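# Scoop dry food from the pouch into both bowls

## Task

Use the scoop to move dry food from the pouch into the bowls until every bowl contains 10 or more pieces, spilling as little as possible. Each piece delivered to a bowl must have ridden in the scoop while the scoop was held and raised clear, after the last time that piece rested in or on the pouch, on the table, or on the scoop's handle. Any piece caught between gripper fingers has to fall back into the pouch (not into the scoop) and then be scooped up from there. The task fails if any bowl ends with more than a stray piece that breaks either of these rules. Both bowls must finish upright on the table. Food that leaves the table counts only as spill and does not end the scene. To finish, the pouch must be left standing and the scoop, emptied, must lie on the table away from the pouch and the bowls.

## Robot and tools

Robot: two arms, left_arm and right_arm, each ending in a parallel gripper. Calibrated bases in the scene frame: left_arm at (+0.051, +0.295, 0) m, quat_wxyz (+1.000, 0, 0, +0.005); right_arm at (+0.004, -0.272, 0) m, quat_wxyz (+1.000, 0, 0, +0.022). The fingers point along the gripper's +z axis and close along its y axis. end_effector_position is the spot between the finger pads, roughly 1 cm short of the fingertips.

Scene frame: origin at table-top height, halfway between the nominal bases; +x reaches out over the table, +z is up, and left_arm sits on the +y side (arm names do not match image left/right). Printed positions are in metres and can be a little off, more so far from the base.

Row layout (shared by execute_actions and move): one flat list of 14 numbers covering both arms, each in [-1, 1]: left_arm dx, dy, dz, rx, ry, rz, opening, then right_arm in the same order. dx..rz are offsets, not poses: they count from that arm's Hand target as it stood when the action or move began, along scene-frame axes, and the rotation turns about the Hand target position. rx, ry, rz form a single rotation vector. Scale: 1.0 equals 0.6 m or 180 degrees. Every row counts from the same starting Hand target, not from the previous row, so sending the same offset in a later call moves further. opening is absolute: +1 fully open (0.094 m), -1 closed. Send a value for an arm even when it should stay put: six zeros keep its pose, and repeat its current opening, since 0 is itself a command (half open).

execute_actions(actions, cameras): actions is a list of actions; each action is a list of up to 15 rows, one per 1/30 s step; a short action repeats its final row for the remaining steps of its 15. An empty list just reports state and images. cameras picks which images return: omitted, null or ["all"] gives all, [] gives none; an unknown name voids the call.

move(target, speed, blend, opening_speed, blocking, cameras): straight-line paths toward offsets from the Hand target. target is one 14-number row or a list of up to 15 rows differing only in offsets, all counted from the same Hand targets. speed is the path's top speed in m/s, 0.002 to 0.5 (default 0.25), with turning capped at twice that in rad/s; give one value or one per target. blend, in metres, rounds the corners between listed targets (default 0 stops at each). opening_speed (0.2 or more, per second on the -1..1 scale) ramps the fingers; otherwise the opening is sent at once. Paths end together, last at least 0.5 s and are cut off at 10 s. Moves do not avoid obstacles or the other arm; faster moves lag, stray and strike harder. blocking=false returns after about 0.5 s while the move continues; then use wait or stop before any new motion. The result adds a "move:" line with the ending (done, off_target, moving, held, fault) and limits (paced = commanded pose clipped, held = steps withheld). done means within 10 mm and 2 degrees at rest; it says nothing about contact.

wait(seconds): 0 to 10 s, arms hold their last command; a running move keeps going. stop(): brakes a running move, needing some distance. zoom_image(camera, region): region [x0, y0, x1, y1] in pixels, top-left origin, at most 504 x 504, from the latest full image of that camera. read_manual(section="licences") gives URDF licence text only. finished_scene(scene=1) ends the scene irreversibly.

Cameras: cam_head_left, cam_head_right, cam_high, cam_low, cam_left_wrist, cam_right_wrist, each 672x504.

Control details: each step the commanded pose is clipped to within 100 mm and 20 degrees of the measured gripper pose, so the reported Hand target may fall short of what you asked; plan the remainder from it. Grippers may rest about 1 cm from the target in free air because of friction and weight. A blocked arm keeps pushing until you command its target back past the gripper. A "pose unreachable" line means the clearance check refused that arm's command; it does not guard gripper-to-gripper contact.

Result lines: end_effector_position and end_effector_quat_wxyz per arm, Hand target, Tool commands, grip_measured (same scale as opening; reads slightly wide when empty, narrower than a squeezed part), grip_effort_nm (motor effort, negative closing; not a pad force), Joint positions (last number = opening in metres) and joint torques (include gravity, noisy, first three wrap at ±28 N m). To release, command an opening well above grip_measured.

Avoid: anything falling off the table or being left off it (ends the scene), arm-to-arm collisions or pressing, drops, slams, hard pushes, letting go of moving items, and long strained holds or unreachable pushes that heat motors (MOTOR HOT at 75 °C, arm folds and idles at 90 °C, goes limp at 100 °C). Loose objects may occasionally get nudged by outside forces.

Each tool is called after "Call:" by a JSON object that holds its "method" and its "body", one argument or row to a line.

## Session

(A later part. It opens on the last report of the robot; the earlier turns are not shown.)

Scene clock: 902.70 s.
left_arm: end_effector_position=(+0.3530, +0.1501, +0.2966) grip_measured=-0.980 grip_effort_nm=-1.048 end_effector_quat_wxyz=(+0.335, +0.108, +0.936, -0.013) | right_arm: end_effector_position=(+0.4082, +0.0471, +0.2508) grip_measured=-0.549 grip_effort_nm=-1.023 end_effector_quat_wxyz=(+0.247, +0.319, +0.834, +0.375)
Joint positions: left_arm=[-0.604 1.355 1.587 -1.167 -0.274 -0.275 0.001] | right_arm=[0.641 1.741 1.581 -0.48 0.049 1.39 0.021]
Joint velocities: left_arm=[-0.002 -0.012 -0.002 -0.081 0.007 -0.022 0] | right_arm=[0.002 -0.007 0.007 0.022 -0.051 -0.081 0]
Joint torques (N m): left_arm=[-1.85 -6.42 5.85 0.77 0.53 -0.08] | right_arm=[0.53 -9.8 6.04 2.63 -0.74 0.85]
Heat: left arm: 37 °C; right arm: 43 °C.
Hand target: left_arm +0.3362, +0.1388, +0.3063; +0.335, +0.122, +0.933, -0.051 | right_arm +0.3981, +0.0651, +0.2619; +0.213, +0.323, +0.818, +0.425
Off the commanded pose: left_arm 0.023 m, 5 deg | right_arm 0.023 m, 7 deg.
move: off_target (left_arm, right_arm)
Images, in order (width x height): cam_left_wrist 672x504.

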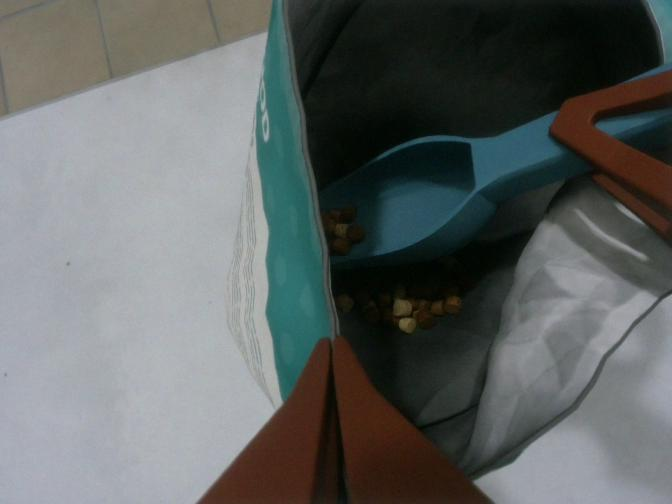

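Call:
{"method": "move", "body": {
  "target": [0,0,0,0,0,0,-1,0.003,-0.059,0.105,0.067,-0.0369,-0.0124,-0.979],
  "speed": 0.08,
  "cameras": ["cam_left_wrist","cam_high"]
}}

Call:
{"method": "zoom_image", "body": {
  "camera": "cam_left_wrist",
  "region": [300, 0, 672, 340]
}}

Scene clock: 923.10 s.
left_arm: end_effector_position=(+0.3519, +0.1490, +0.2972) grip_measured=-0.980 grip_effort_nm=-1.043 end_effector_quat_wxyz=(+0.335, +0.109, +0.936, -0.017) | right_arm: end_effector_position=(+0.4022, +0.0296, +0.2963) grip_measured=-0.549 grip_effort_nm=-1.028 end_effector_quat_wxyz=(+0.221, +0.347, +0.773, +0.483)
Joint positions: left_arm=[-0.604 1.352 1.587 -1.167 -0.265 -0.275 0.001] | right_arm=[0.568 1.592 1.44 -0.301 -0.098 1.517 0.021]
Joint velocities: left_arm=[0.007 0.022 -0.007 -0.139 -0.037 -0.037 0.001] | right_arm=[-0.007 0.002 -0.007 0.11 -0.125 -0.051 -0.001]
Joint torques (N m): left_arm=[-1.7 -6.3 5.83 0.76 0.43 -0.08] | right_arm=[-0.61 -10.52 6.41 3.01 -0.24 0.13]
Heat: left arm: 38 °C; right arm: 45 °C.
Hand target: left_arm +0.3362, +0.1387, +0.3063; +0.335, +0.122, +0.933, -0.051 | right_arm +0.3998, +0.0302, +0.3249; +0.232, +0.335, +0.749, +0.523
Off the commanded pose: left_arm 0.021 m, 4 deg | right_arm 0.029 m, 6 deg.
move: off_target (left_arm, right_arm)
Images, in order (width x height): cam_high 672x504, cam_left_wrist 672x504.

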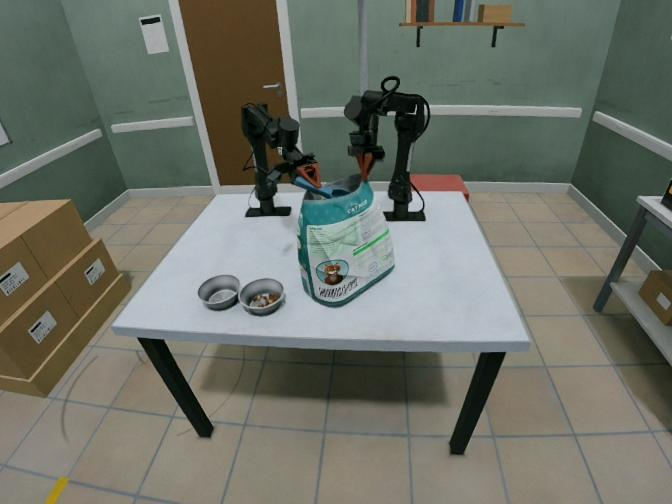

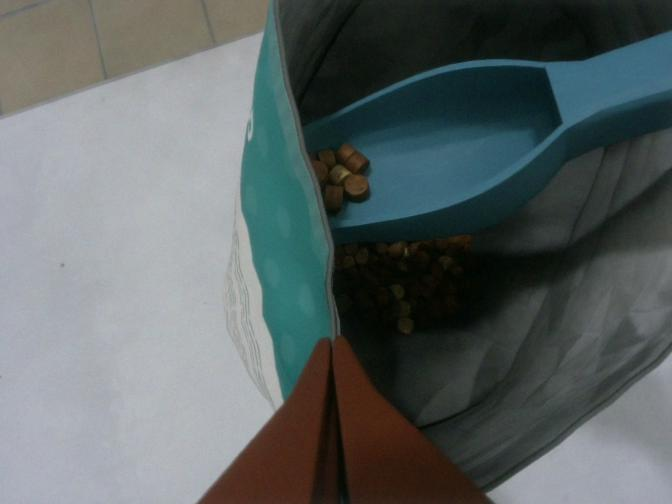

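Scaled by 1.355.

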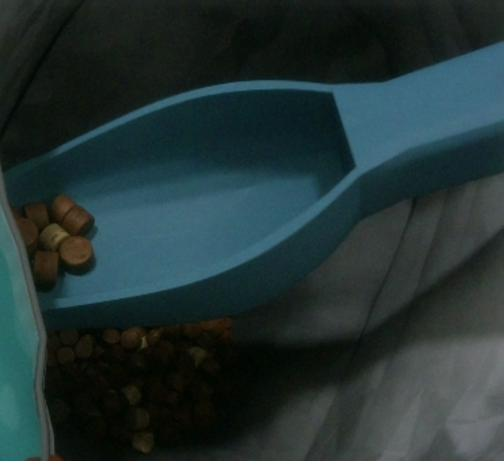

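Call:
{"method": "move", "body": {
  "target": [0,0,0,0,0,0,-1,-0.025,-0.1,0.05,0.0855,-0.0949,0,-0.979],
  "speed": 0.07,
  "cameras": ["cam_left_wrist","cam_head_right"]
}}

Call:
{"method": "zoom_image", "body": {
  "camera": "cam_left_wrist",
  "region": [300, 0, 672, 340]
}}

Scene clock: 931.13 s.
left_arm: end_effector_position=(+0.3519, +0.1490, +0.2972) grip_measured=-0.980 grip_effort_nm=-1.043 end_effector_quat_wxyz=(+0.335, +0.109, +0.936, -0.017) | right_arm: end_effector_position=(+0.3938, -0.0284, +0.3344) grip_measured=-0.549 grip_effort_nm=-1.033 end_effector_quat_wxyz=(+0.282, +0.302, +0.649, +0.639)
Joint positions: left_arm=[-0.604 1.352 1.587 -1.167 -0.265 -0.275 0.001] | right_arm=[0.412 1.363 0.978 0.36 -0.265 1.585 0.021]
Joint velocities: left_arm=[0.017 -0.007 0.002 -0.007 0.022 0.007 0.001] | right_arm=[0.007 -0.002 0.002 0.051 -0.007 -0.037 0]
Joint torques (N m): left_arm=[-1.76 -6.32 5.76 0.8 0.43 -0.1] | right_arm=[-0.31 -7.83 6.26 2.98 -0.16 0.03]
Heat: left arm: 38 °C; right arm: 44 °C.
Hand target: left_arm +0.3362, +0.1387, +0.3063; +0.335, +0.122, +0.933, -0.051 | right_arm +0.3849, -0.0298, +0.3550; +0.291, +0.281, +0.630, +0.663
Off the commanded pose: left_arm 0.021 m, 4 deg | right_arm 0.022 m, 4 deg.
move: off_target (left_arm, right_arm)
Images, in order (width x height): cam_head_right 672x504, cam_left_wrist 672x504.

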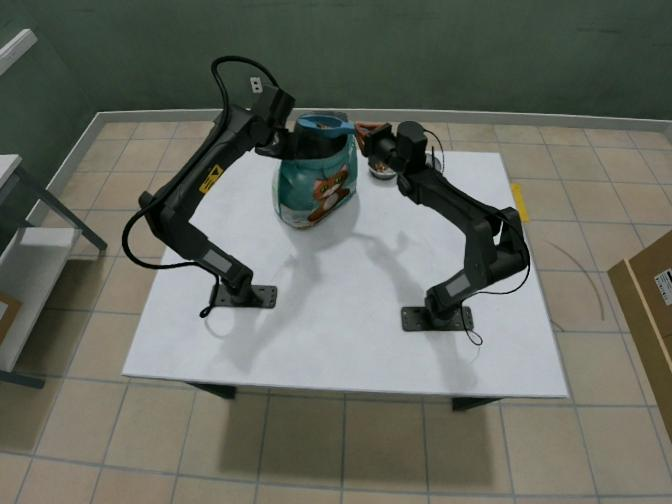

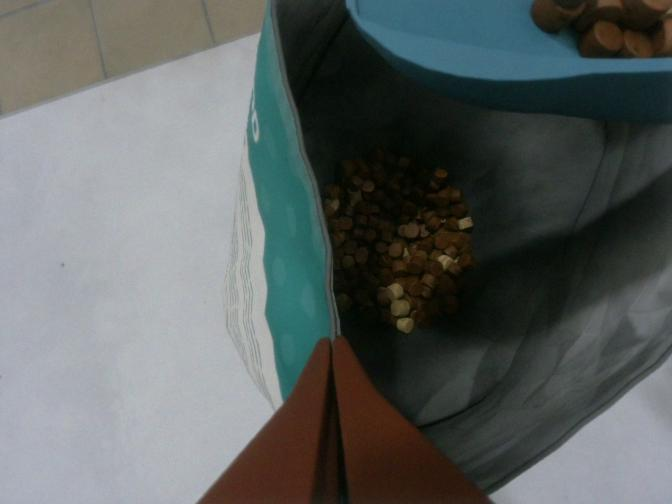

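Scaled by 1.355.

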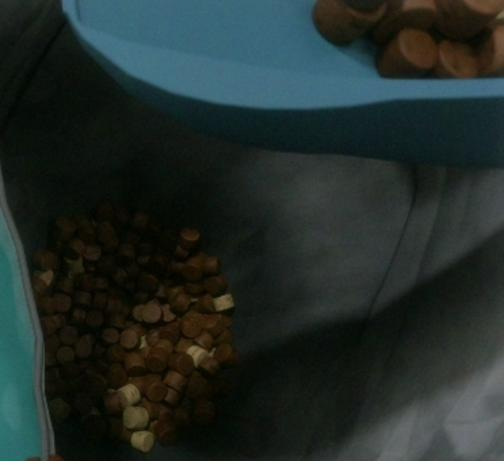

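Call:
{"method": "zoom_image", "body": {
  "camera": "cam_head_right",
  "region": [280, 90, 380, 165]
}}

Call:
{"method": "move", "body": {
  "target": [0,0,0,0,0,0,-1,0.01,-0.04,0.12,0,0,0,-0.979],
  "speed": 0.07,
  "cameras": ["cam_right_wrist","cam_head_right","cam_left_wrist"]
}}

Call:
{"method": "zoom_image", "body": {
  "camera": "cam_head_right",
  "region": [280, 60, 400, 150]
}}

Scaled by 5.040.

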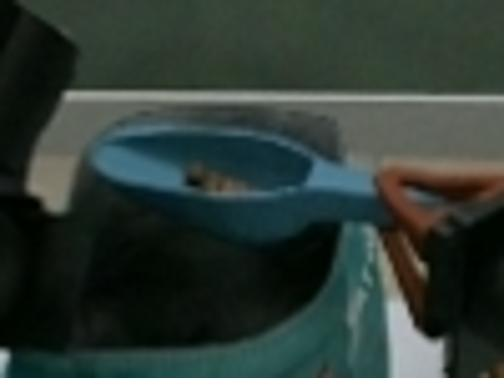

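Scene clock: 936.10 s.
left_arm: end_effector_position=(+0.3519, +0.1490, +0.2972) grip_measured=-0.980 grip_effort_nm=-1.043 end_effector_quat_wxyz=(+0.335, +0.109, +0.936, -0.017) | right_arm: end_effector_position=(+0.3991, -0.0504, +0.4114) grip_measured=-0.549 grip_effort_nm=-1.033 end_effector_quat_wxyz=(+0.294, +0.286, +0.630, +0.659)
Joint positions: left_arm=[-0.604 1.352 1.587 -1.167 -0.265 -0.275 0.001] | right_arm=[0.331 1.343 1.202 0.186 -0.351 1.593 0.021]
Joint velocities: left_arm=[-0.007 -0.022 0.007 0.022 0.007 0.022 -0.001] | right_arm=[-0.002 -0.017 0.002 -0.007 0.037 -0.007 -0.001]
Joint torques (N m): left_arm=[-1.95 -6.37 5.85 0.77 0.43 -0.11] | right_arm=[-0.43 -6.74 10.59 1.65 -0.18 0.01]
Heat: left arm: 38 °C; right arm: 43 °C.
Hand target: left_arm +0.3362, +0.1387, +0.3063; +0.335, +0.122, +0.933, -0.051 | right_arm +0.3906, -0.0530, +0.4272; +0.291, +0.281, +0.630, +0.663
Off the commanded pose: left_arm 0.021 m, 4 deg | right_arm 0.018 m, 1 deg.
move: off_target (left_arm, right_arm)
Images, in order (width x height): cam_head_right 672x504, cam_left_wrist 672x504, cam_right_wrist 672x504.

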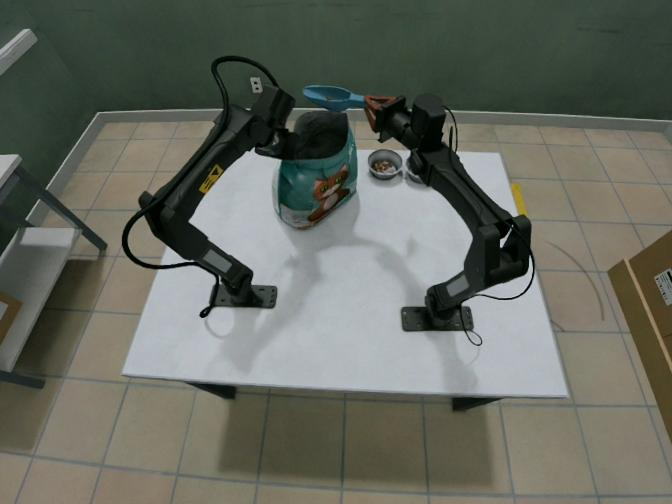

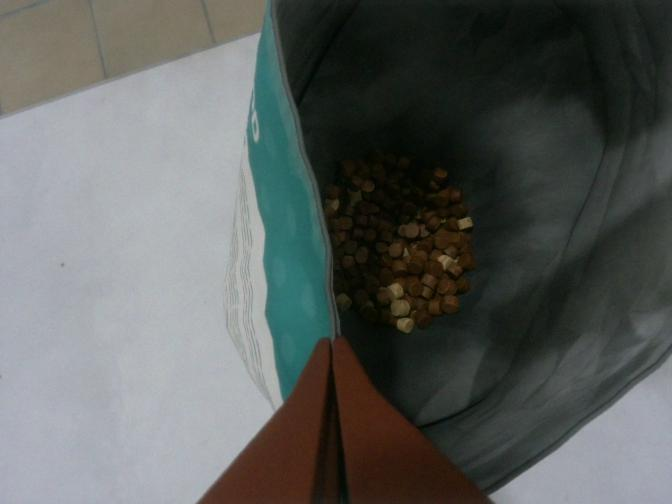

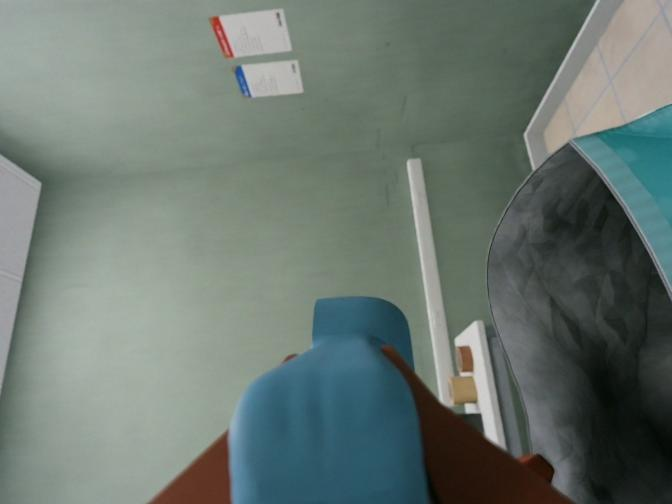

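Scaled by 4.200.

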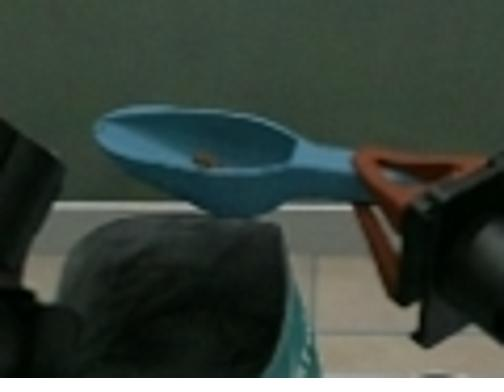

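Call:
{"method": "move", "body": {
  "target": [
    [0,0,0,0,0,0,-1,-0.01,-0.15,0,0,0,0,-0.979],
    [0,0,0,0,0,0,-1,-0.01,-0.25,-0.05,0,0,-0.3,-0.979],
    [0,0,0,0,0,0,-1,0.042,-0.491,-0.25,0,0,-0.3,-0.979]
  ],
  "speed": 0.13,
  "blend": 0.03,
  "cameras": ["cam_right_wrist","cam_high","cam_head_left","cam_head_right"]
}}

Call:
{"method": "zoom_image", "body": {
  "camera": "cam_high",
  "region": [180, 180, 320, 320]
}}

Call:
{"method": "zoom_image", "body": {
  "camera": "cam_head_left",
  "region": [360, 90, 500, 200]
}}

Scene clock: 947.67 s.
left_arm: end_effector_position=(+0.3519, +0.1490, +0.2972) grip_measured=-0.980 grip_effort_nm=-1.038 end_effector_quat_wxyz=(+0.335, +0.109, +0.936, -0.017) | right_arm: end_effector_position=(+0.4165, -0.3479, +0.2755) grip_measured=-0.549 grip_effort_nm=-1.033 end_effector_quat_wxyz=(+0.555, +0.546, +0.437, +0.451)
Joint positions: left_arm=[-0.604 1.352 1.587 -1.167 -0.265 -0.275 0.001] | right_arm=[-0.205 1.261 0.613 0.669 0.052 1.578 0.021]
Joint velocities: left_arm=[0.022 0.012 -0.022 -0.066 0.037 -0.007 0] | right_arm=[-0.012 -0.002 0.007 -0.11 -0.081 0.095 0]
Joint torques (N m): left_arm=[-1.81 -6.31 6.04 0.81 0.43 -0.13] | right_arm=[-0.32 -2.88 6.08 3 -0.16 0.06]
Heat: left arm: 38 °C; right arm: 42 °C.
Hand target: left_arm +0.3362, +0.1387, +0.3063; +0.335, +0.122, +0.933, -0.051 | right_arm +0.4167, -0.3487, +0.2795; +0.561, +0.536, +0.430, +0.462
Off the commanded pose: left_arm 0.021 m, 4 deg | right_arm 0.002 m, 2 deg.
move: off_target (left_arm)
Images, in order (width x height): cam_head_left 672x504, cam_head_right 672x504, cam_high 672x504, cam_right_wrist 672x504.

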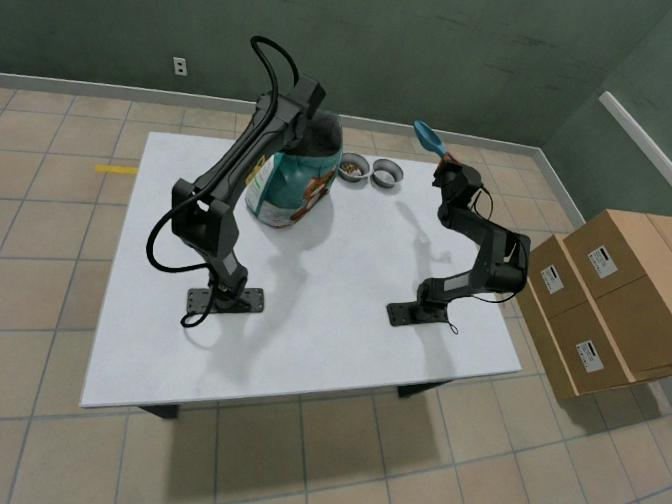

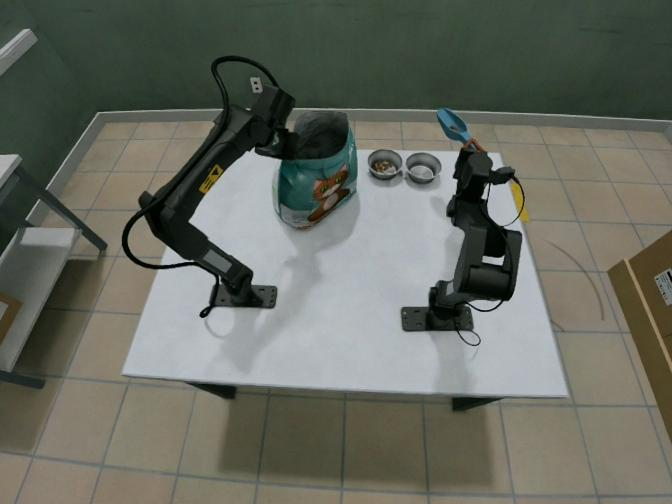

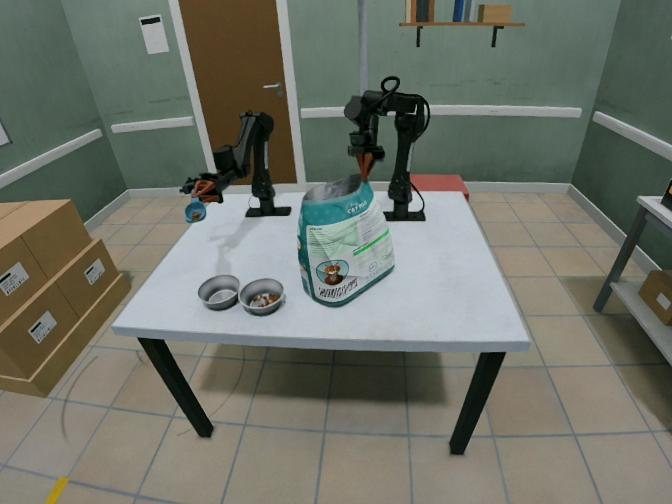

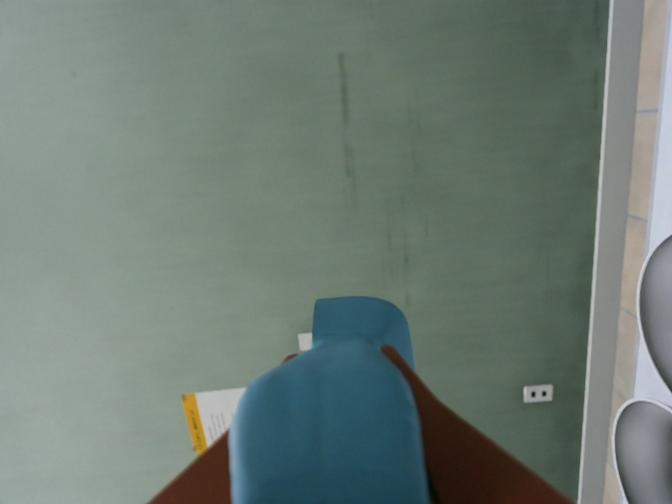

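Scaled by 3.600.

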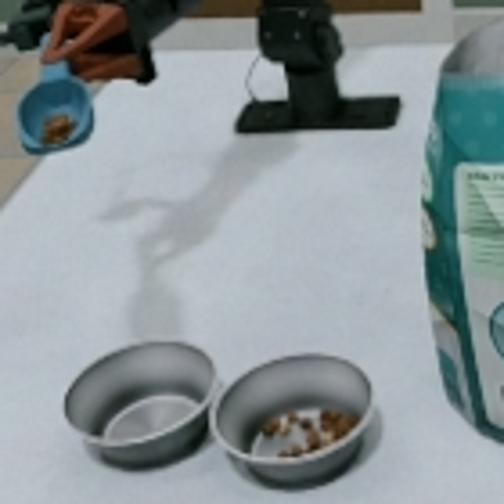

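Scaled by 3.600.

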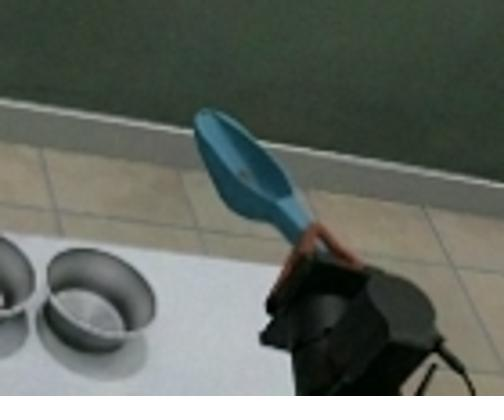

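Call:
{"method": "move", "body": {
  "target": [0,0,0,0,0,0,-1,0.0135,0.007,-0.132,-0.0343,0.1056,0,-0.979],
  "speed": 0.08,
  "cameras": ["cam_right_wrist","cam_high"]
}}

Call:
{"method": "zoom_image", "body": {
  "camera": "cam_high",
  "region": [180, 180, 320, 320]
}}

Scene clock: 953.83 s.
left_arm: end_effector_position=(+0.3519, +0.1490, +0.2972) grip_measured=-0.980 grip_effort_nm=-1.048 end_effector_quat_wxyz=(+0.335, +0.109, +0.936, -0.017) | right_arm: end_effector_position=(+0.4232, -0.3457, +0.2093) grip_measured=-0.549 grip_effort_nm=-1.028 end_effector_quat_wxyz=(+0.521, +0.566, +0.527, +0.362)
Joint positions: left_arm=[-0.604 1.352 1.587 -1.167 -0.265 -0.275 0.001] | right_arm=[-0.192 1.337 0.613 0.526 0.063 1.44 0.021]
Joint velocities: left_arm=[-0.017 0.012 0.012 -0.051 0.081 0.051 0] | right_arm=[0.012 -0.027 -0.022 0.051 0.007 0.007 0]
Joint torques (N m): left_arm=[-1.84 -6.15 5.89 0.79 0.4 -0.09] | right_arm=[0.49 -3.52 8.5 1.73 0.18 -0.18]
Heat: left arm: 38 °C; right arm: 43 °C.
Hand target: left_arm +0.3362, +0.1387, +0.3063; +0.335, +0.122, +0.933, -0.051 | right_arm +0.4246, -0.3454, +0.2004; +0.511, +0.574, +0.540, +0.343
Off the commanded pose: left_arm 0.021 m, 4 deg | right_arm 0.009 m, 3 deg.
move: off_target (left_arm, right_arm)
Images, in order (width x height): cam_high 672x504, cam_right_wrist 672x504.

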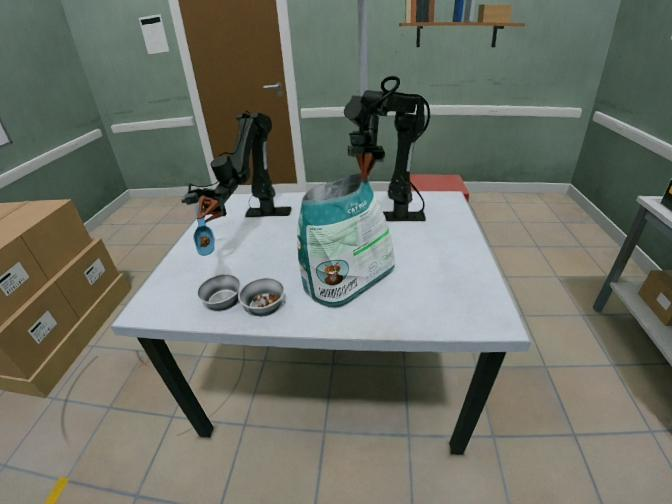

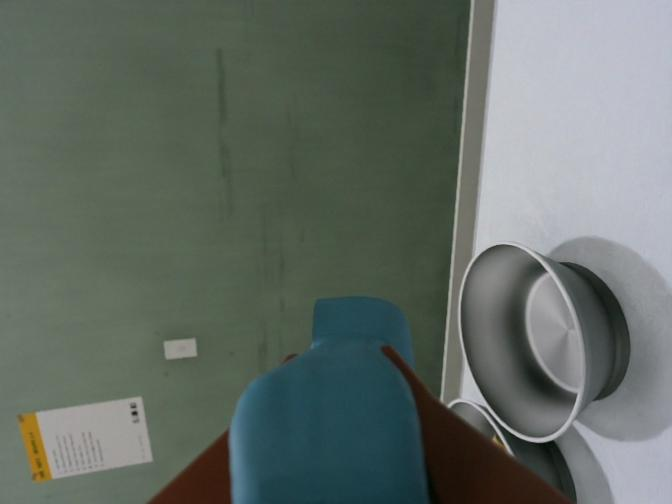

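Scaled by 3.600.

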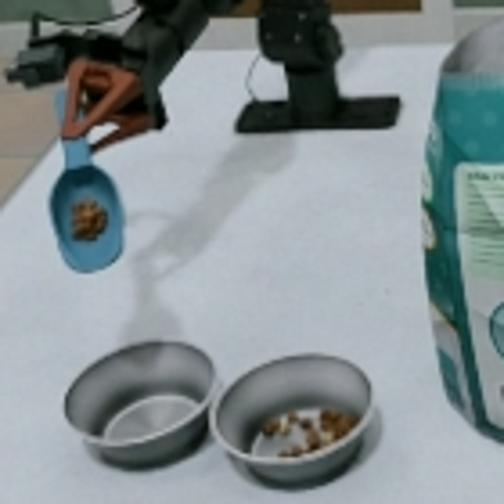

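Call:
{"method": "move", "body": {
  "target": [
    [0,0,0,0,0,0,-1,0.001,0.0475,-0.0585,-0.0172,0.0528,0,-0.979],
    [0,0,0,0,0,0,-1,0.0705,0.073,-0.02,-0.0601,0.185,0,-0.979]
  ],
  "speed": 0.07,
  "blend": 0.01,
  "cameras": ["cam_right_wrist","cam_high"]
}}

Call:
{"method": "zoom_image", "body": {
  "camera": "cam_high",
  "region": [180, 200, 320, 340]
}}

Scene clock: 966.87 s.
left_arm: end_effector_position=(+0.3519, +0.1490, +0.2972) grip_measured=-0.980 grip_effort_nm=-1.048 end_effector_quat_wxyz=(+0.335, +0.109, +0.936, -0.017) | right_arm: end_effector_position=(+0.4678, -0.2977, +0.1886) grip_measured=-0.549 grip_effort_nm=-1.028 end_effector_quat_wxyz=(+0.392, +0.597, +0.687, +0.133)
Joint positions: left_arm=[-0.604 1.352 1.587 -1.167 -0.265 -0.275 0.001] | right_arm=[0.029 1.644 1.296 -0.423 0.341 1.358 0.021]
Joint velocities: left_arm=[-0.002 0.002 0.007 0.007 0.037 0.051 0] | right_arm=[-0.012 -0.012 -0.017 -0.007 -0.022 0.081 -0.001]
Joint torques (N m): left_arm=[-1.72 -6.28 5.94 0.75 0.42 -0.1] | right_arm=[0.54 -5.83 10.4 1.31 0.42 -0.14]
Heat: left arm: 38 °C; right arm: 41 °C.
Hand target: left_arm +0.3362, +0.1387, +0.3063; +0.335, +0.122, +0.933, -0.051 | right_arm +0.4668, -0.3018, +0.1884; +0.389, +0.599, +0.692, +0.110
Off the commanded pose: left_arm 0.021 m, 4 deg | right_arm 0.004 m, 3 deg.
move: off_target (left_arm, right_arm)
Images, in order (width x height): cam_high 672x504, cam_right_wrist 672x504.

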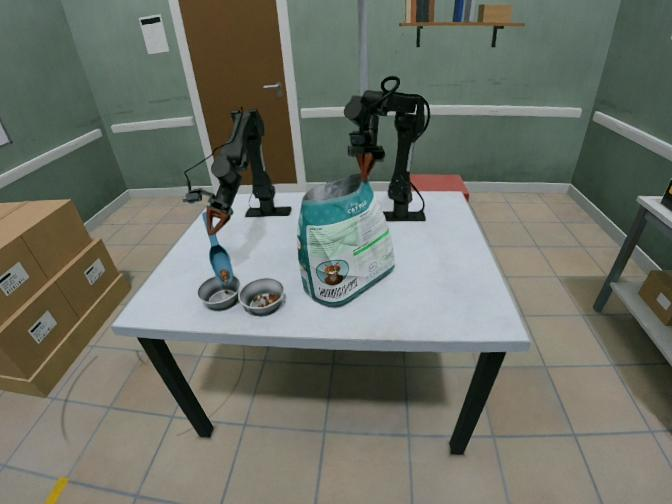

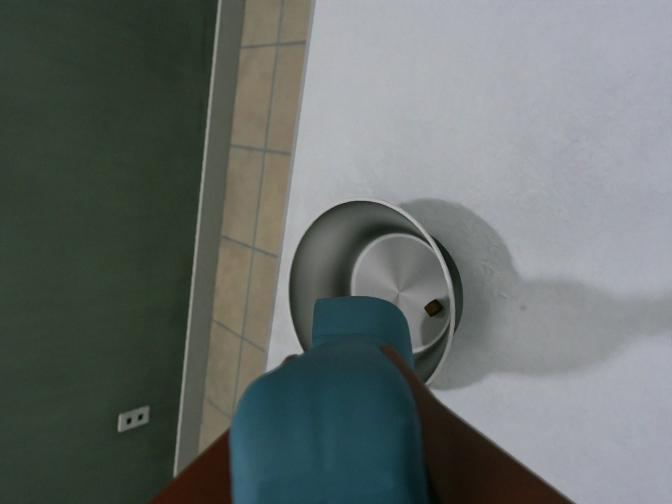

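Scaled by 3.600.

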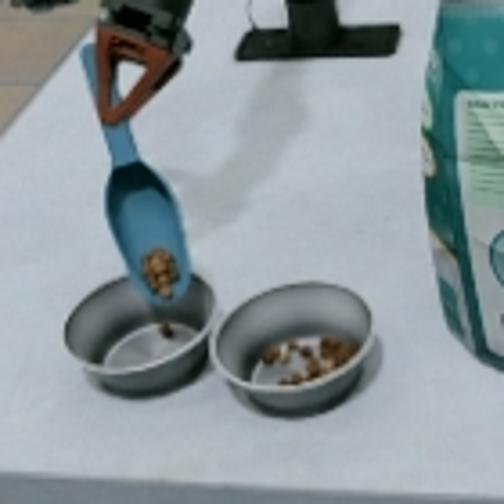

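Call:
{"method": "move", "body": {
  "target": [0,0,0,0,0,0,-1,0.0395,0.009,0.023,-0.0189,0.0581,0,-0.979],
  "speed": 0.08,
  "cameras": ["cam_right_wrist","cam_high"]
}}

Call:
{"method": "zoom_image", "body": {
  "camera": "cam_high",
  "region": [180, 200, 320, 340]
}}

Scene clock: 973.27 s.
left_arm: end_effector_position=(+0.3519, +0.1490, +0.2972) grip_measured=-0.980 grip_effort_nm=-1.038 end_effector_quat_wxyz=(+0.335, +0.109, +0.936, -0.017) | right_arm: end_effector_position=(+0.4929, -0.2930, +0.2054) grip_measured=-0.549 grip_effort_nm=-1.033 end_effector_quat_wxyz=(+0.347, +0.595, +0.722, +0.060)
Joint positions: left_arm=[-0.604 1.352 1.587 -1.167 -0.265 -0.275 0.001] | right_arm=[0.052 1.866 1.727 -0.809 0.39 1.347 0.021]
Joint velocities: left_arm=[-0.002 0.012 -0.007 0.007 0.022 -0.007 0] | right_arm=[-0.007 -0.017 0.012 -0.037 0.066 -0.022 0.001]
Joint torques (N m): left_arm=[-1.81 -6.2 5.96 0.82 0.43 -0.08] | right_arm=[0.62 -7.21 10.04 0.99 0.48 -0.12]
Heat: left arm: 38 °C; right arm: 41 °C.
Hand target: left_arm +0.3362, +0.1387, +0.3063; +0.335, +0.122, +0.933, -0.051 | right_arm +0.4908, -0.2960, +0.2025; +0.342, +0.594, +0.727, +0.034
Off the commanded pose: left_arm 0.021 m, 4 deg | right_arm 0.005 m, 3 deg.
move: off_target (left_arm, right_arm)
Images, in order (width x height): cam_high 672x504, cam_right_wrist 672x504.

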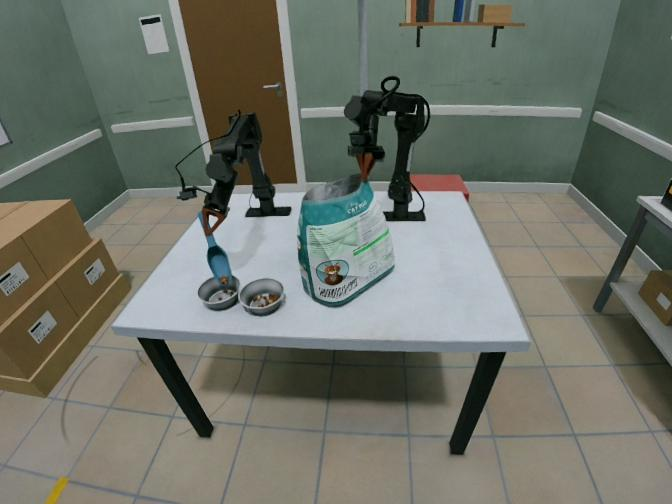

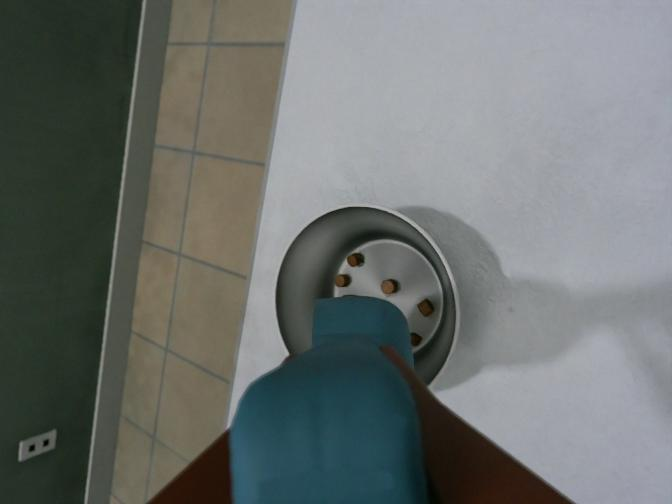

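Scaled by 3.600.

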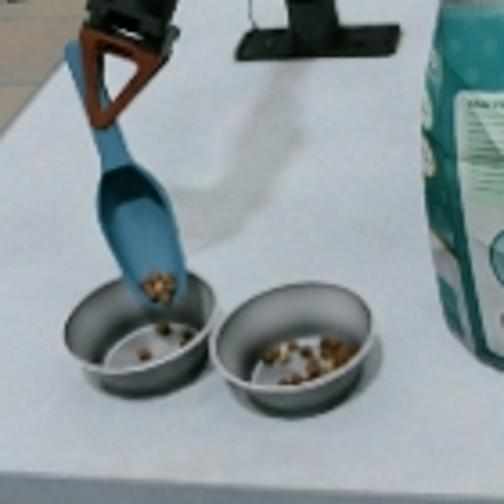

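Call:
{"method": "move", "body": {
  "target": [0,0,0,0,0,0,-1,-0.017,-0.017,-0.017,-0.079,-0.0248,0.1445,-0.979],
  "speed": 0.1,
  "cameras": ["cam_right_wrist","cam_high"]
}}

Call:
{"method": "zoom_image", "body": {
  "camera": "cam_high",
  "region": [180, 200, 320, 340]
}}

Call:
{"method": "zoom_image", "body": {
  "camera": "cam_right_wrist",
  "region": [230, 160, 500, 400]
}}

Scene clock: 980.97 s.
left_arm: end_effector_position=(+0.3519, +0.1490, +0.2972) grip_measured=-0.980 grip_effort_nm=-1.043 end_effector_quat_wxyz=(+0.335, +0.109, +0.936, -0.017) | right_arm: end_effector_position=(+0.4831, -0.3026, +0.1788) grip_measured=-0.550 grip_effort_nm=-1.028 end_effector_quat_wxyz=(+0.407, +0.372, +0.833, +0.037)
Joint positions: left_arm=[-0.604 1.352 1.587 -1.167 -0.265 -0.275 0.001] | right_arm=[-0.01 1.696 1.319 -0.385 0.268 0.758 0.021]
Joint velocities: left_arm=[-0.012 -0.002 -0.002 -0.022 0.007 -0.066 -0.001] | right_arm=[-0.002 -0.032 -0.017 -0.007 0.051 -0.037 0]
Joint torques (N m): left_arm=[-1.72 -6.22 5.72 0.78 0.45 -0.11] | right_arm=[-0.55 -10.95 5.7 2.1 0.02 -0.22]
Heat: left arm: 38 °C; right arm: 41 °C.
Hand target: left_arm +0.3362, +0.1387, +0.3063; +0.335, +0.122, +0.933, -0.051 | right_arm +0.4803, -0.3064, +0.1919; +0.423, +0.368, +0.827, +0.044
Off the commanded pose: left_arm 0.021 m, 4 deg | right_arm 0.014 m, 2 deg.
move: off_target (left_arm, right_arm)
Images, in order (width x height): cam_high 672x504, cam_right_wrist 672x504.

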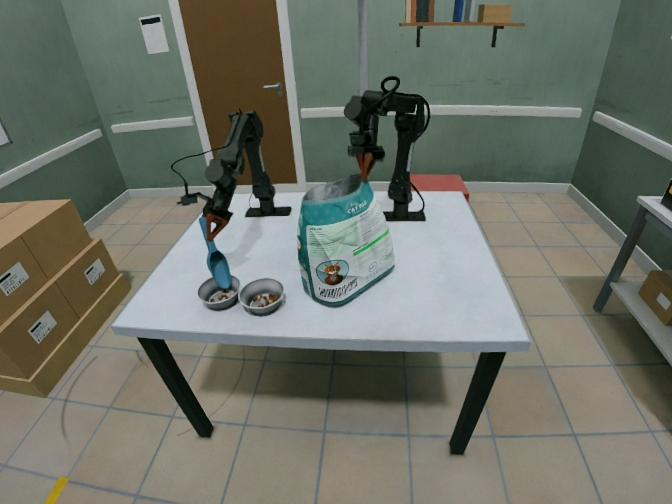

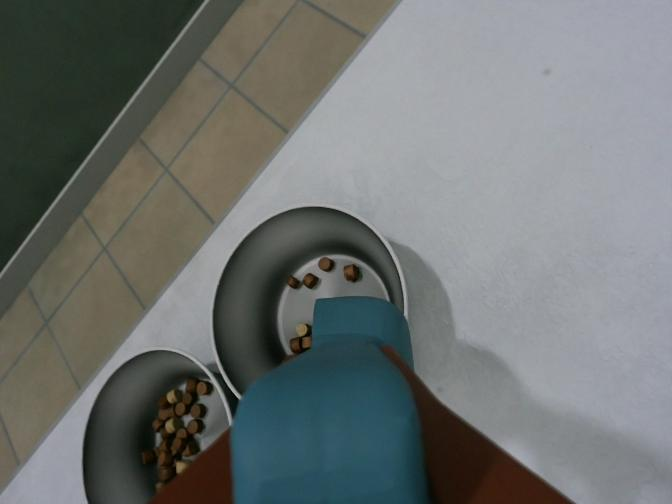

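Scaled by 3.600.

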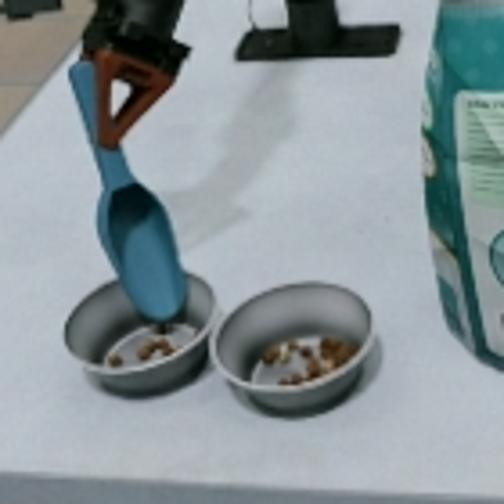

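Scaled by 1.867.

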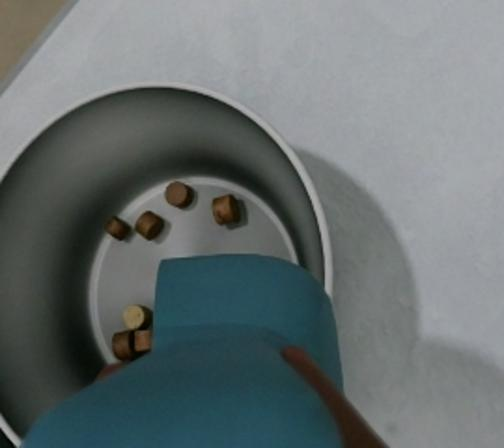

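Call:
{"method": "move", "body": {
  "target": [0,0,0,0,0,0,-1,-0.056,-0.048,0.2,0,0,0,-0.979],
  "speed": 0.13,
  "cameras": ["cam_right_wrist","cam_high"]
}}

Call:
{"method": "zoom_image", "body": {
  "camera": "cam_high",
  "region": [180, 200, 320, 340]
}}

Call:
{"method": "zoom_image", "body": {
  "camera": "cam_right_wrist",
  "region": [130, 100, 500, 450]
}}

Scene clock: 985.93 s.
left_arm: end_effector_position=(+0.3519, +0.1490, +0.2972) grip_measured=-0.980 grip_effort_nm=-1.038 end_effector_quat_wxyz=(+0.335, +0.109, +0.936, -0.017) | right_arm: end_effector_position=(+0.4576, -0.3369, +0.2967) grip_measured=-0.550 grip_effort_nm=-1.038 end_effector_quat_wxyz=(+0.422, +0.374, +0.825, +0.040)
Joint positions: left_arm=[-0.604 1.352 1.587 -1.167 -0.265 -0.275 0.001] | right_arm=[-0.108 1.612 1.672 -0.773 0.204 0.693 0.021]
Joint velocities: left_arm=[-0.007 0.002 -0.002 -0.022 -0.066 -0.095 -0.002] | right_arm=[-0.032 0.007 0.002 0.051 0.022 -0.037 -0.001]
Joint torques (N m): left_arm=[-1.73 -6.27 5.83 0.79 0.42 -0.04] | right_arm=[-0.31 -9.01 9.89 1.4 -0.04 -0.16]
Heat: left arm: 38 °C; right arm: 42 °C.
Hand target: left_arm +0.3362, +0.1387, +0.3063; +0.335, +0.122, +0.933, -0.051 | right_arm +0.4476, -0.3347, +0.3121; +0.423, +0.368, +0.827, +0.044
Off the commanded pose: left_arm 0.021 m, 4 deg | right_arm 0.019 m, 1 deg.
move: off_target (left_arm, right_arm)
Images, in order (width x height): cam_high 672x504, cam_right_wrist 672x504.

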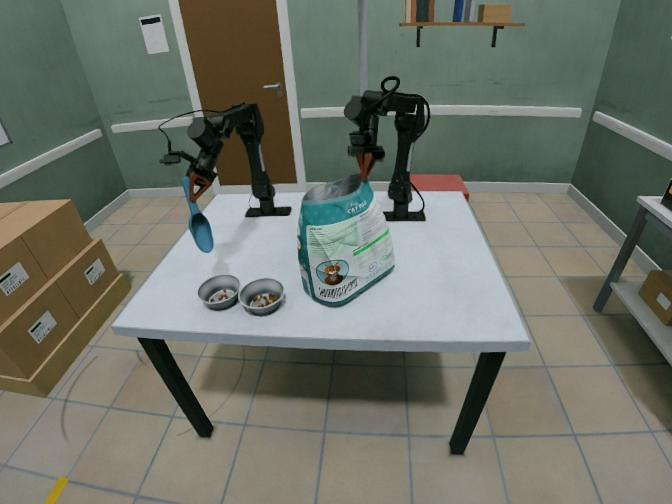

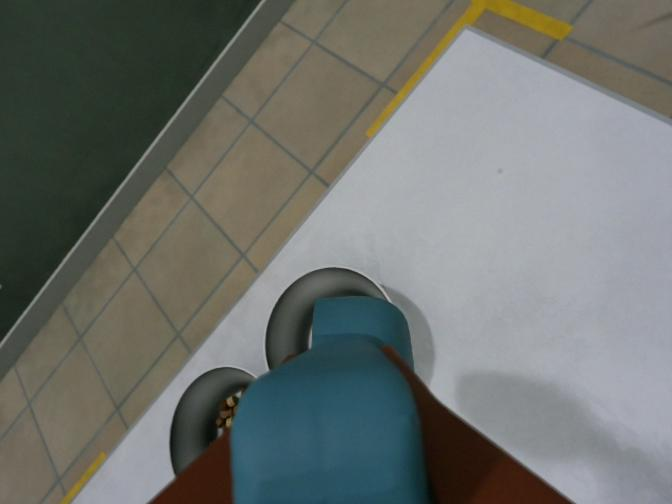

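Scaled by 3.600.

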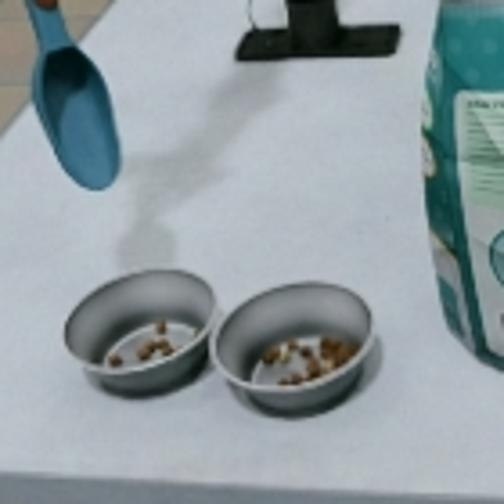

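Scaled by 1.362.

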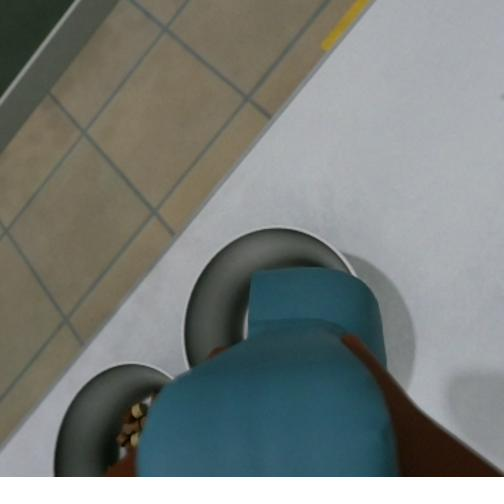

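Call:
{"method": "move", "body": {
  "target": [
    [0,0,0,0,0,0,-1,-0.1,0.22,0.18,0.0952,-0.094,0.2839,-0.979],
    [0,0,0,0,0,0,-1,-0.0988,0.4992,0.1845,0.0952,-0.094,0.2839,-0.979]
  ],
  "speed": 0.16,
  "blend": 0.03,
  "cameras": ["cam_left_wrist"]
}}

Scene clock: 997.93 s.
left_arm: end_effector_position=(+0.3519, +0.1490, +0.2972) grip_measured=-0.980 grip_effort_nm=-1.038 end_effector_quat_wxyz=(+0.335, +0.109, +0.936, -0.017) | right_arm: end_effector_position=(+0.3769, -0.0359, +0.3967) grip_measured=-0.550 grip_effort_nm=-1.028 end_effector_quat_wxyz=(+0.381, +0.025, +0.842, +0.381)
Joint positions: left_arm=[-0.604 1.352 1.587 -1.167 -0.265 -0.275 0.001] | right_arm=[0.41 1.494 1.751 -0.709 -0.273 0.684 0.021]
Joint velocities: left_arm=[0.007 0.027 -0.007 -0.007 0.007 0.037 0.001] | right_arm=[-0.017 -0.002 0.007 -0.066 -0.051 0.051 0.001]
Joint torques (N m): left_arm=[-1.81 -6.26 6 0.76 0.44 -0.1] | right_arm=[0.21 -4.48 9.95 2.8 0.1 0.03]
Heat: left arm: 38 °C; right arm: 42 °C.
Hand target: left_arm +0.3362, +0.1387, +0.3063; +0.335, +0.122, +0.933, -0.051 | right_arm +0.3863, -0.0347, +0.4203; +0.414, +0.025, +0.822, +0.391
Off the commanded pose: left_arm 0.021 m, 4 deg | right_arm 0.028 m, 5 deg.
move: off_target (left_arm, right_arm)
Images, in order (width x height): cam_left_wrist 672x504.

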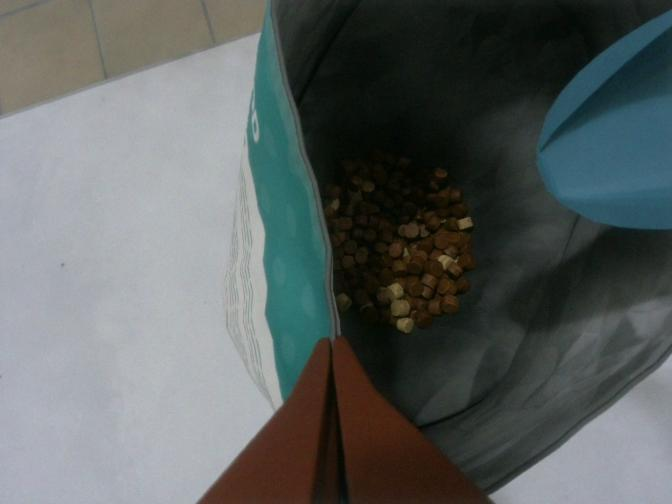

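Call:
{"method": "move", "body": {
  "target": [
    [0,0,0,0,0,0,-1,0.003,0.093,-0.076,-0.1117,-0.0265,0.0471,-0.979],
    [0,0,0,0,0,0,-1,-0.002,0.112,-0.176,-0.1117,-0.0265,0.0471,-0.979],
    [0,0,0,0,0,0,-1,0.046,0.124,-0.186,-0.1944,-0.0345,0.0959,-0.979],
    [0,0,0,0,0,0,-1,0.056,0.119,-0.275,-0.1944,-0.0345,0.0959,-0.979]
  ],
  "speed": 0.09,
  "blend": 0.01,
  "cameras": ["cam_left_wrist"]
}}

Call:
{"method": "move", "body": {
  "target": [0,0,0,0,0,0,-1,-0.033,0.0485,-0.016,0.085,0.0913,-0.1066,-0.979],
  "speed": 0.08,
  "cameras": ["cam_left_wrist"]
}}

Scene clock: 1010.87 s.
left_arm: end_effector_position=(+0.3518, +0.1489, +0.2971) grip_measured=-0.980 grip_effort_nm=-1.053 end_effector_quat_wxyz=(+0.335, +0.109, +0.936, -0.018) | right_arm: end_effector_position=(+0.4175, +0.0535, +0.2715) grip_measured=-0.550 grip_effort_nm=-1.028 end_effector_quat_wxyz=(+0.395, -0.248, +0.859, +0.211)
Joint positions: left_arm=[-0.604 1.352 1.587 -1.167 -0.264 -0.275 0.001] | right_arm=[0.582 1.802 1.741 -0.585 -0.118 0.121 0.021]
Joint velocities: left_arm=[-0.002 0.002 0.007 0.022 -0.066 0.007 0] | right_arm=[-0.012 0.017 -0.012 0.007 0.051 -0.022 0]
Joint torques (N m): left_arm=[-1.77 -6.09 5.94 0.77 0.42 -0.07] | right_arm=[-1.2 -9.54 4.77 1.74 0.3 -0.27]
Heat: left arm: 38 °C; right arm: 41 °C.
Hand target: left_arm +0.3362, +0.1387, +0.3063; +0.335, +0.121, +0.933, -0.052 | right_arm +0.4204, +0.0356, +0.2554; +0.383, -0.242, +0.872, +0.182
Off the commanded pose: left_arm 0.021 m, 4 deg | right_arm 0.023 m, 4 deg.
move: off_target (left_arm, right_arm)
Images, in order (width x height): cam_left_wrist 672x504.

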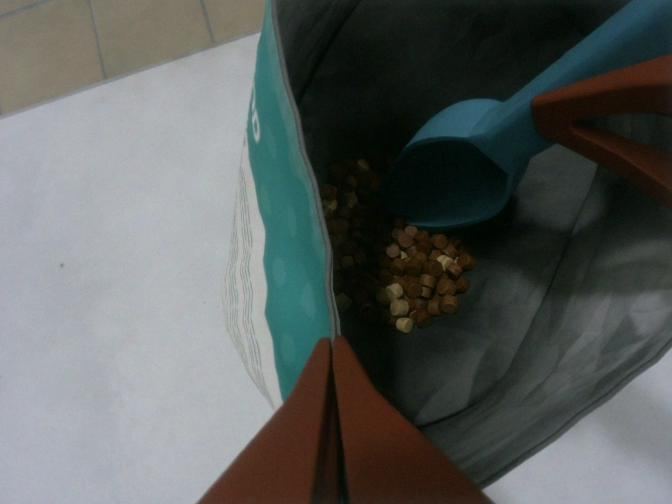

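Scene clock: 1014.80 s.
left_arm: end_effector_position=(+0.3518, +0.1489, +0.2971) grip_measured=-0.980 grip_effort_nm=-1.038 end_effector_quat_wxyz=(+0.335, +0.109, +0.936, -0.018) | right_arm: end_effector_position=(+0.4133, +0.0596, +0.2708) grip_measured=-0.549 grip_effort_nm=-1.038 end_effector_quat_wxyz=(+0.348, -0.009, +0.895, +0.280)
Joint positions: left_arm=[-0.604 1.352 1.587 -1.167 -0.264 -0.275 0.001] | right_arm=[0.633 1.802 1.741 -0.585 -0.009 0.66 0.021]
Joint velocities: left_arm=[-0.002 0.002 0.002 -0.037 0.007 -0.022 0] | right_arm=[0.002 -0.007 -0.012 -0.081 0.051 -0.037 0]
Joint torques (N m): left_arm=[-1.62 -6.22 5.76 0.76 0.42 -0.07] | right_arm=[1.33 -7.05 7.01 1.3 -0.04 0.15]
Heat: left arm: 38 °C; right arm: 41 °C.
Hand target: left_arm +0.3362, +0.1387, +0.3063; +0.335, +0.121, +0.933, -0.052 | right_arm +0.4004, +0.0644, +0.2456; +0.310, -0.013, +0.914, +0.262
Off the commanded pose: left_arm 0.021 m, 4 deg | right_arm 0.028 m, 5 deg.
move: off_target (left_arm, right_arm)
Images, in order (width x height): cam_left_wrist 672x504.

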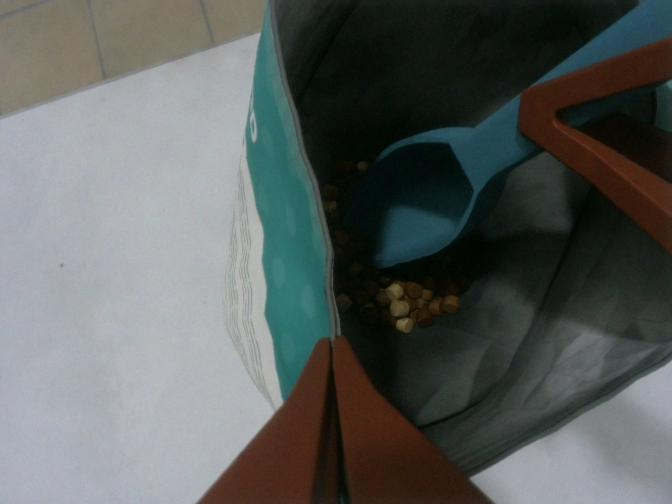

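Call:
{"method": "move", "body": {
  "target": [0,0,0,0,0,0,-1,-0.035,0.034,-0.02,0.058,0.0003,-0.0346,-0.979],
  "speed": 0.08,
  "cameras": ["cam_left_wrist"]
}}

Scene clock: 1020.03 s.
left_arm: end_effector_position=(+0.3513, +0.1477, +0.2971) grip_measured=-0.980 grip_effort_nm=-1.038 end_effector_quat_wxyz=(+0.335, +0.110, +0.936, -0.019) | right_arm: end_effector_position=(+0.4028, +0.0641, +0.2486) grip_measured=-0.549 grip_effort_nm=-1.033 end_effector_quat_wxyz=(+0.359, +0.078, +0.878, +0.308)
Joint positions: left_arm=[-0.607 1.352 1.587 -1.167 -0.263 -0.275 0.001] | right_arm=[0.687 1.736 1.524 -0.377 0.091 0.858 0.021]
Joint velocities: left_arm=[-0.007 -0.007 -0.012 -0.051 -0.095 -0.007 -0.001] | right_arm=[-0.002 -0.007 0.002 -0.066 0.007 -0.081 -0.001]
Joint torques (N m): left_arm=[-1.59 -6.35 5.96 0.77 0.42 -0.11] | right_arm=[2.92 -8.5 4.6 2.11 -0.46 0.41]
Heat: left arm: 38 °C; right arm: 42 °C.
Hand target: left_arm +0.3362, +0.1387, +0.3063; +0.335, +0.121, +0.933, -0.052 | right_arm +0.3793, +0.0845, +0.2333; +0.323, +0.064, +0.886, +0.327
Off the commanded pose: left_arm 0.020 m, 4 deg | right_arm 0.035 m, 5 deg.
move: off_target (left_arm, right_arm)
Images, in order (width x height): cam_left_wrist 672x504.

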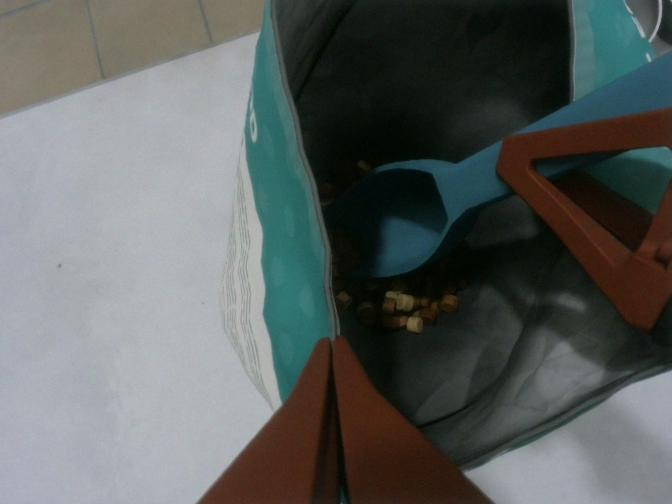

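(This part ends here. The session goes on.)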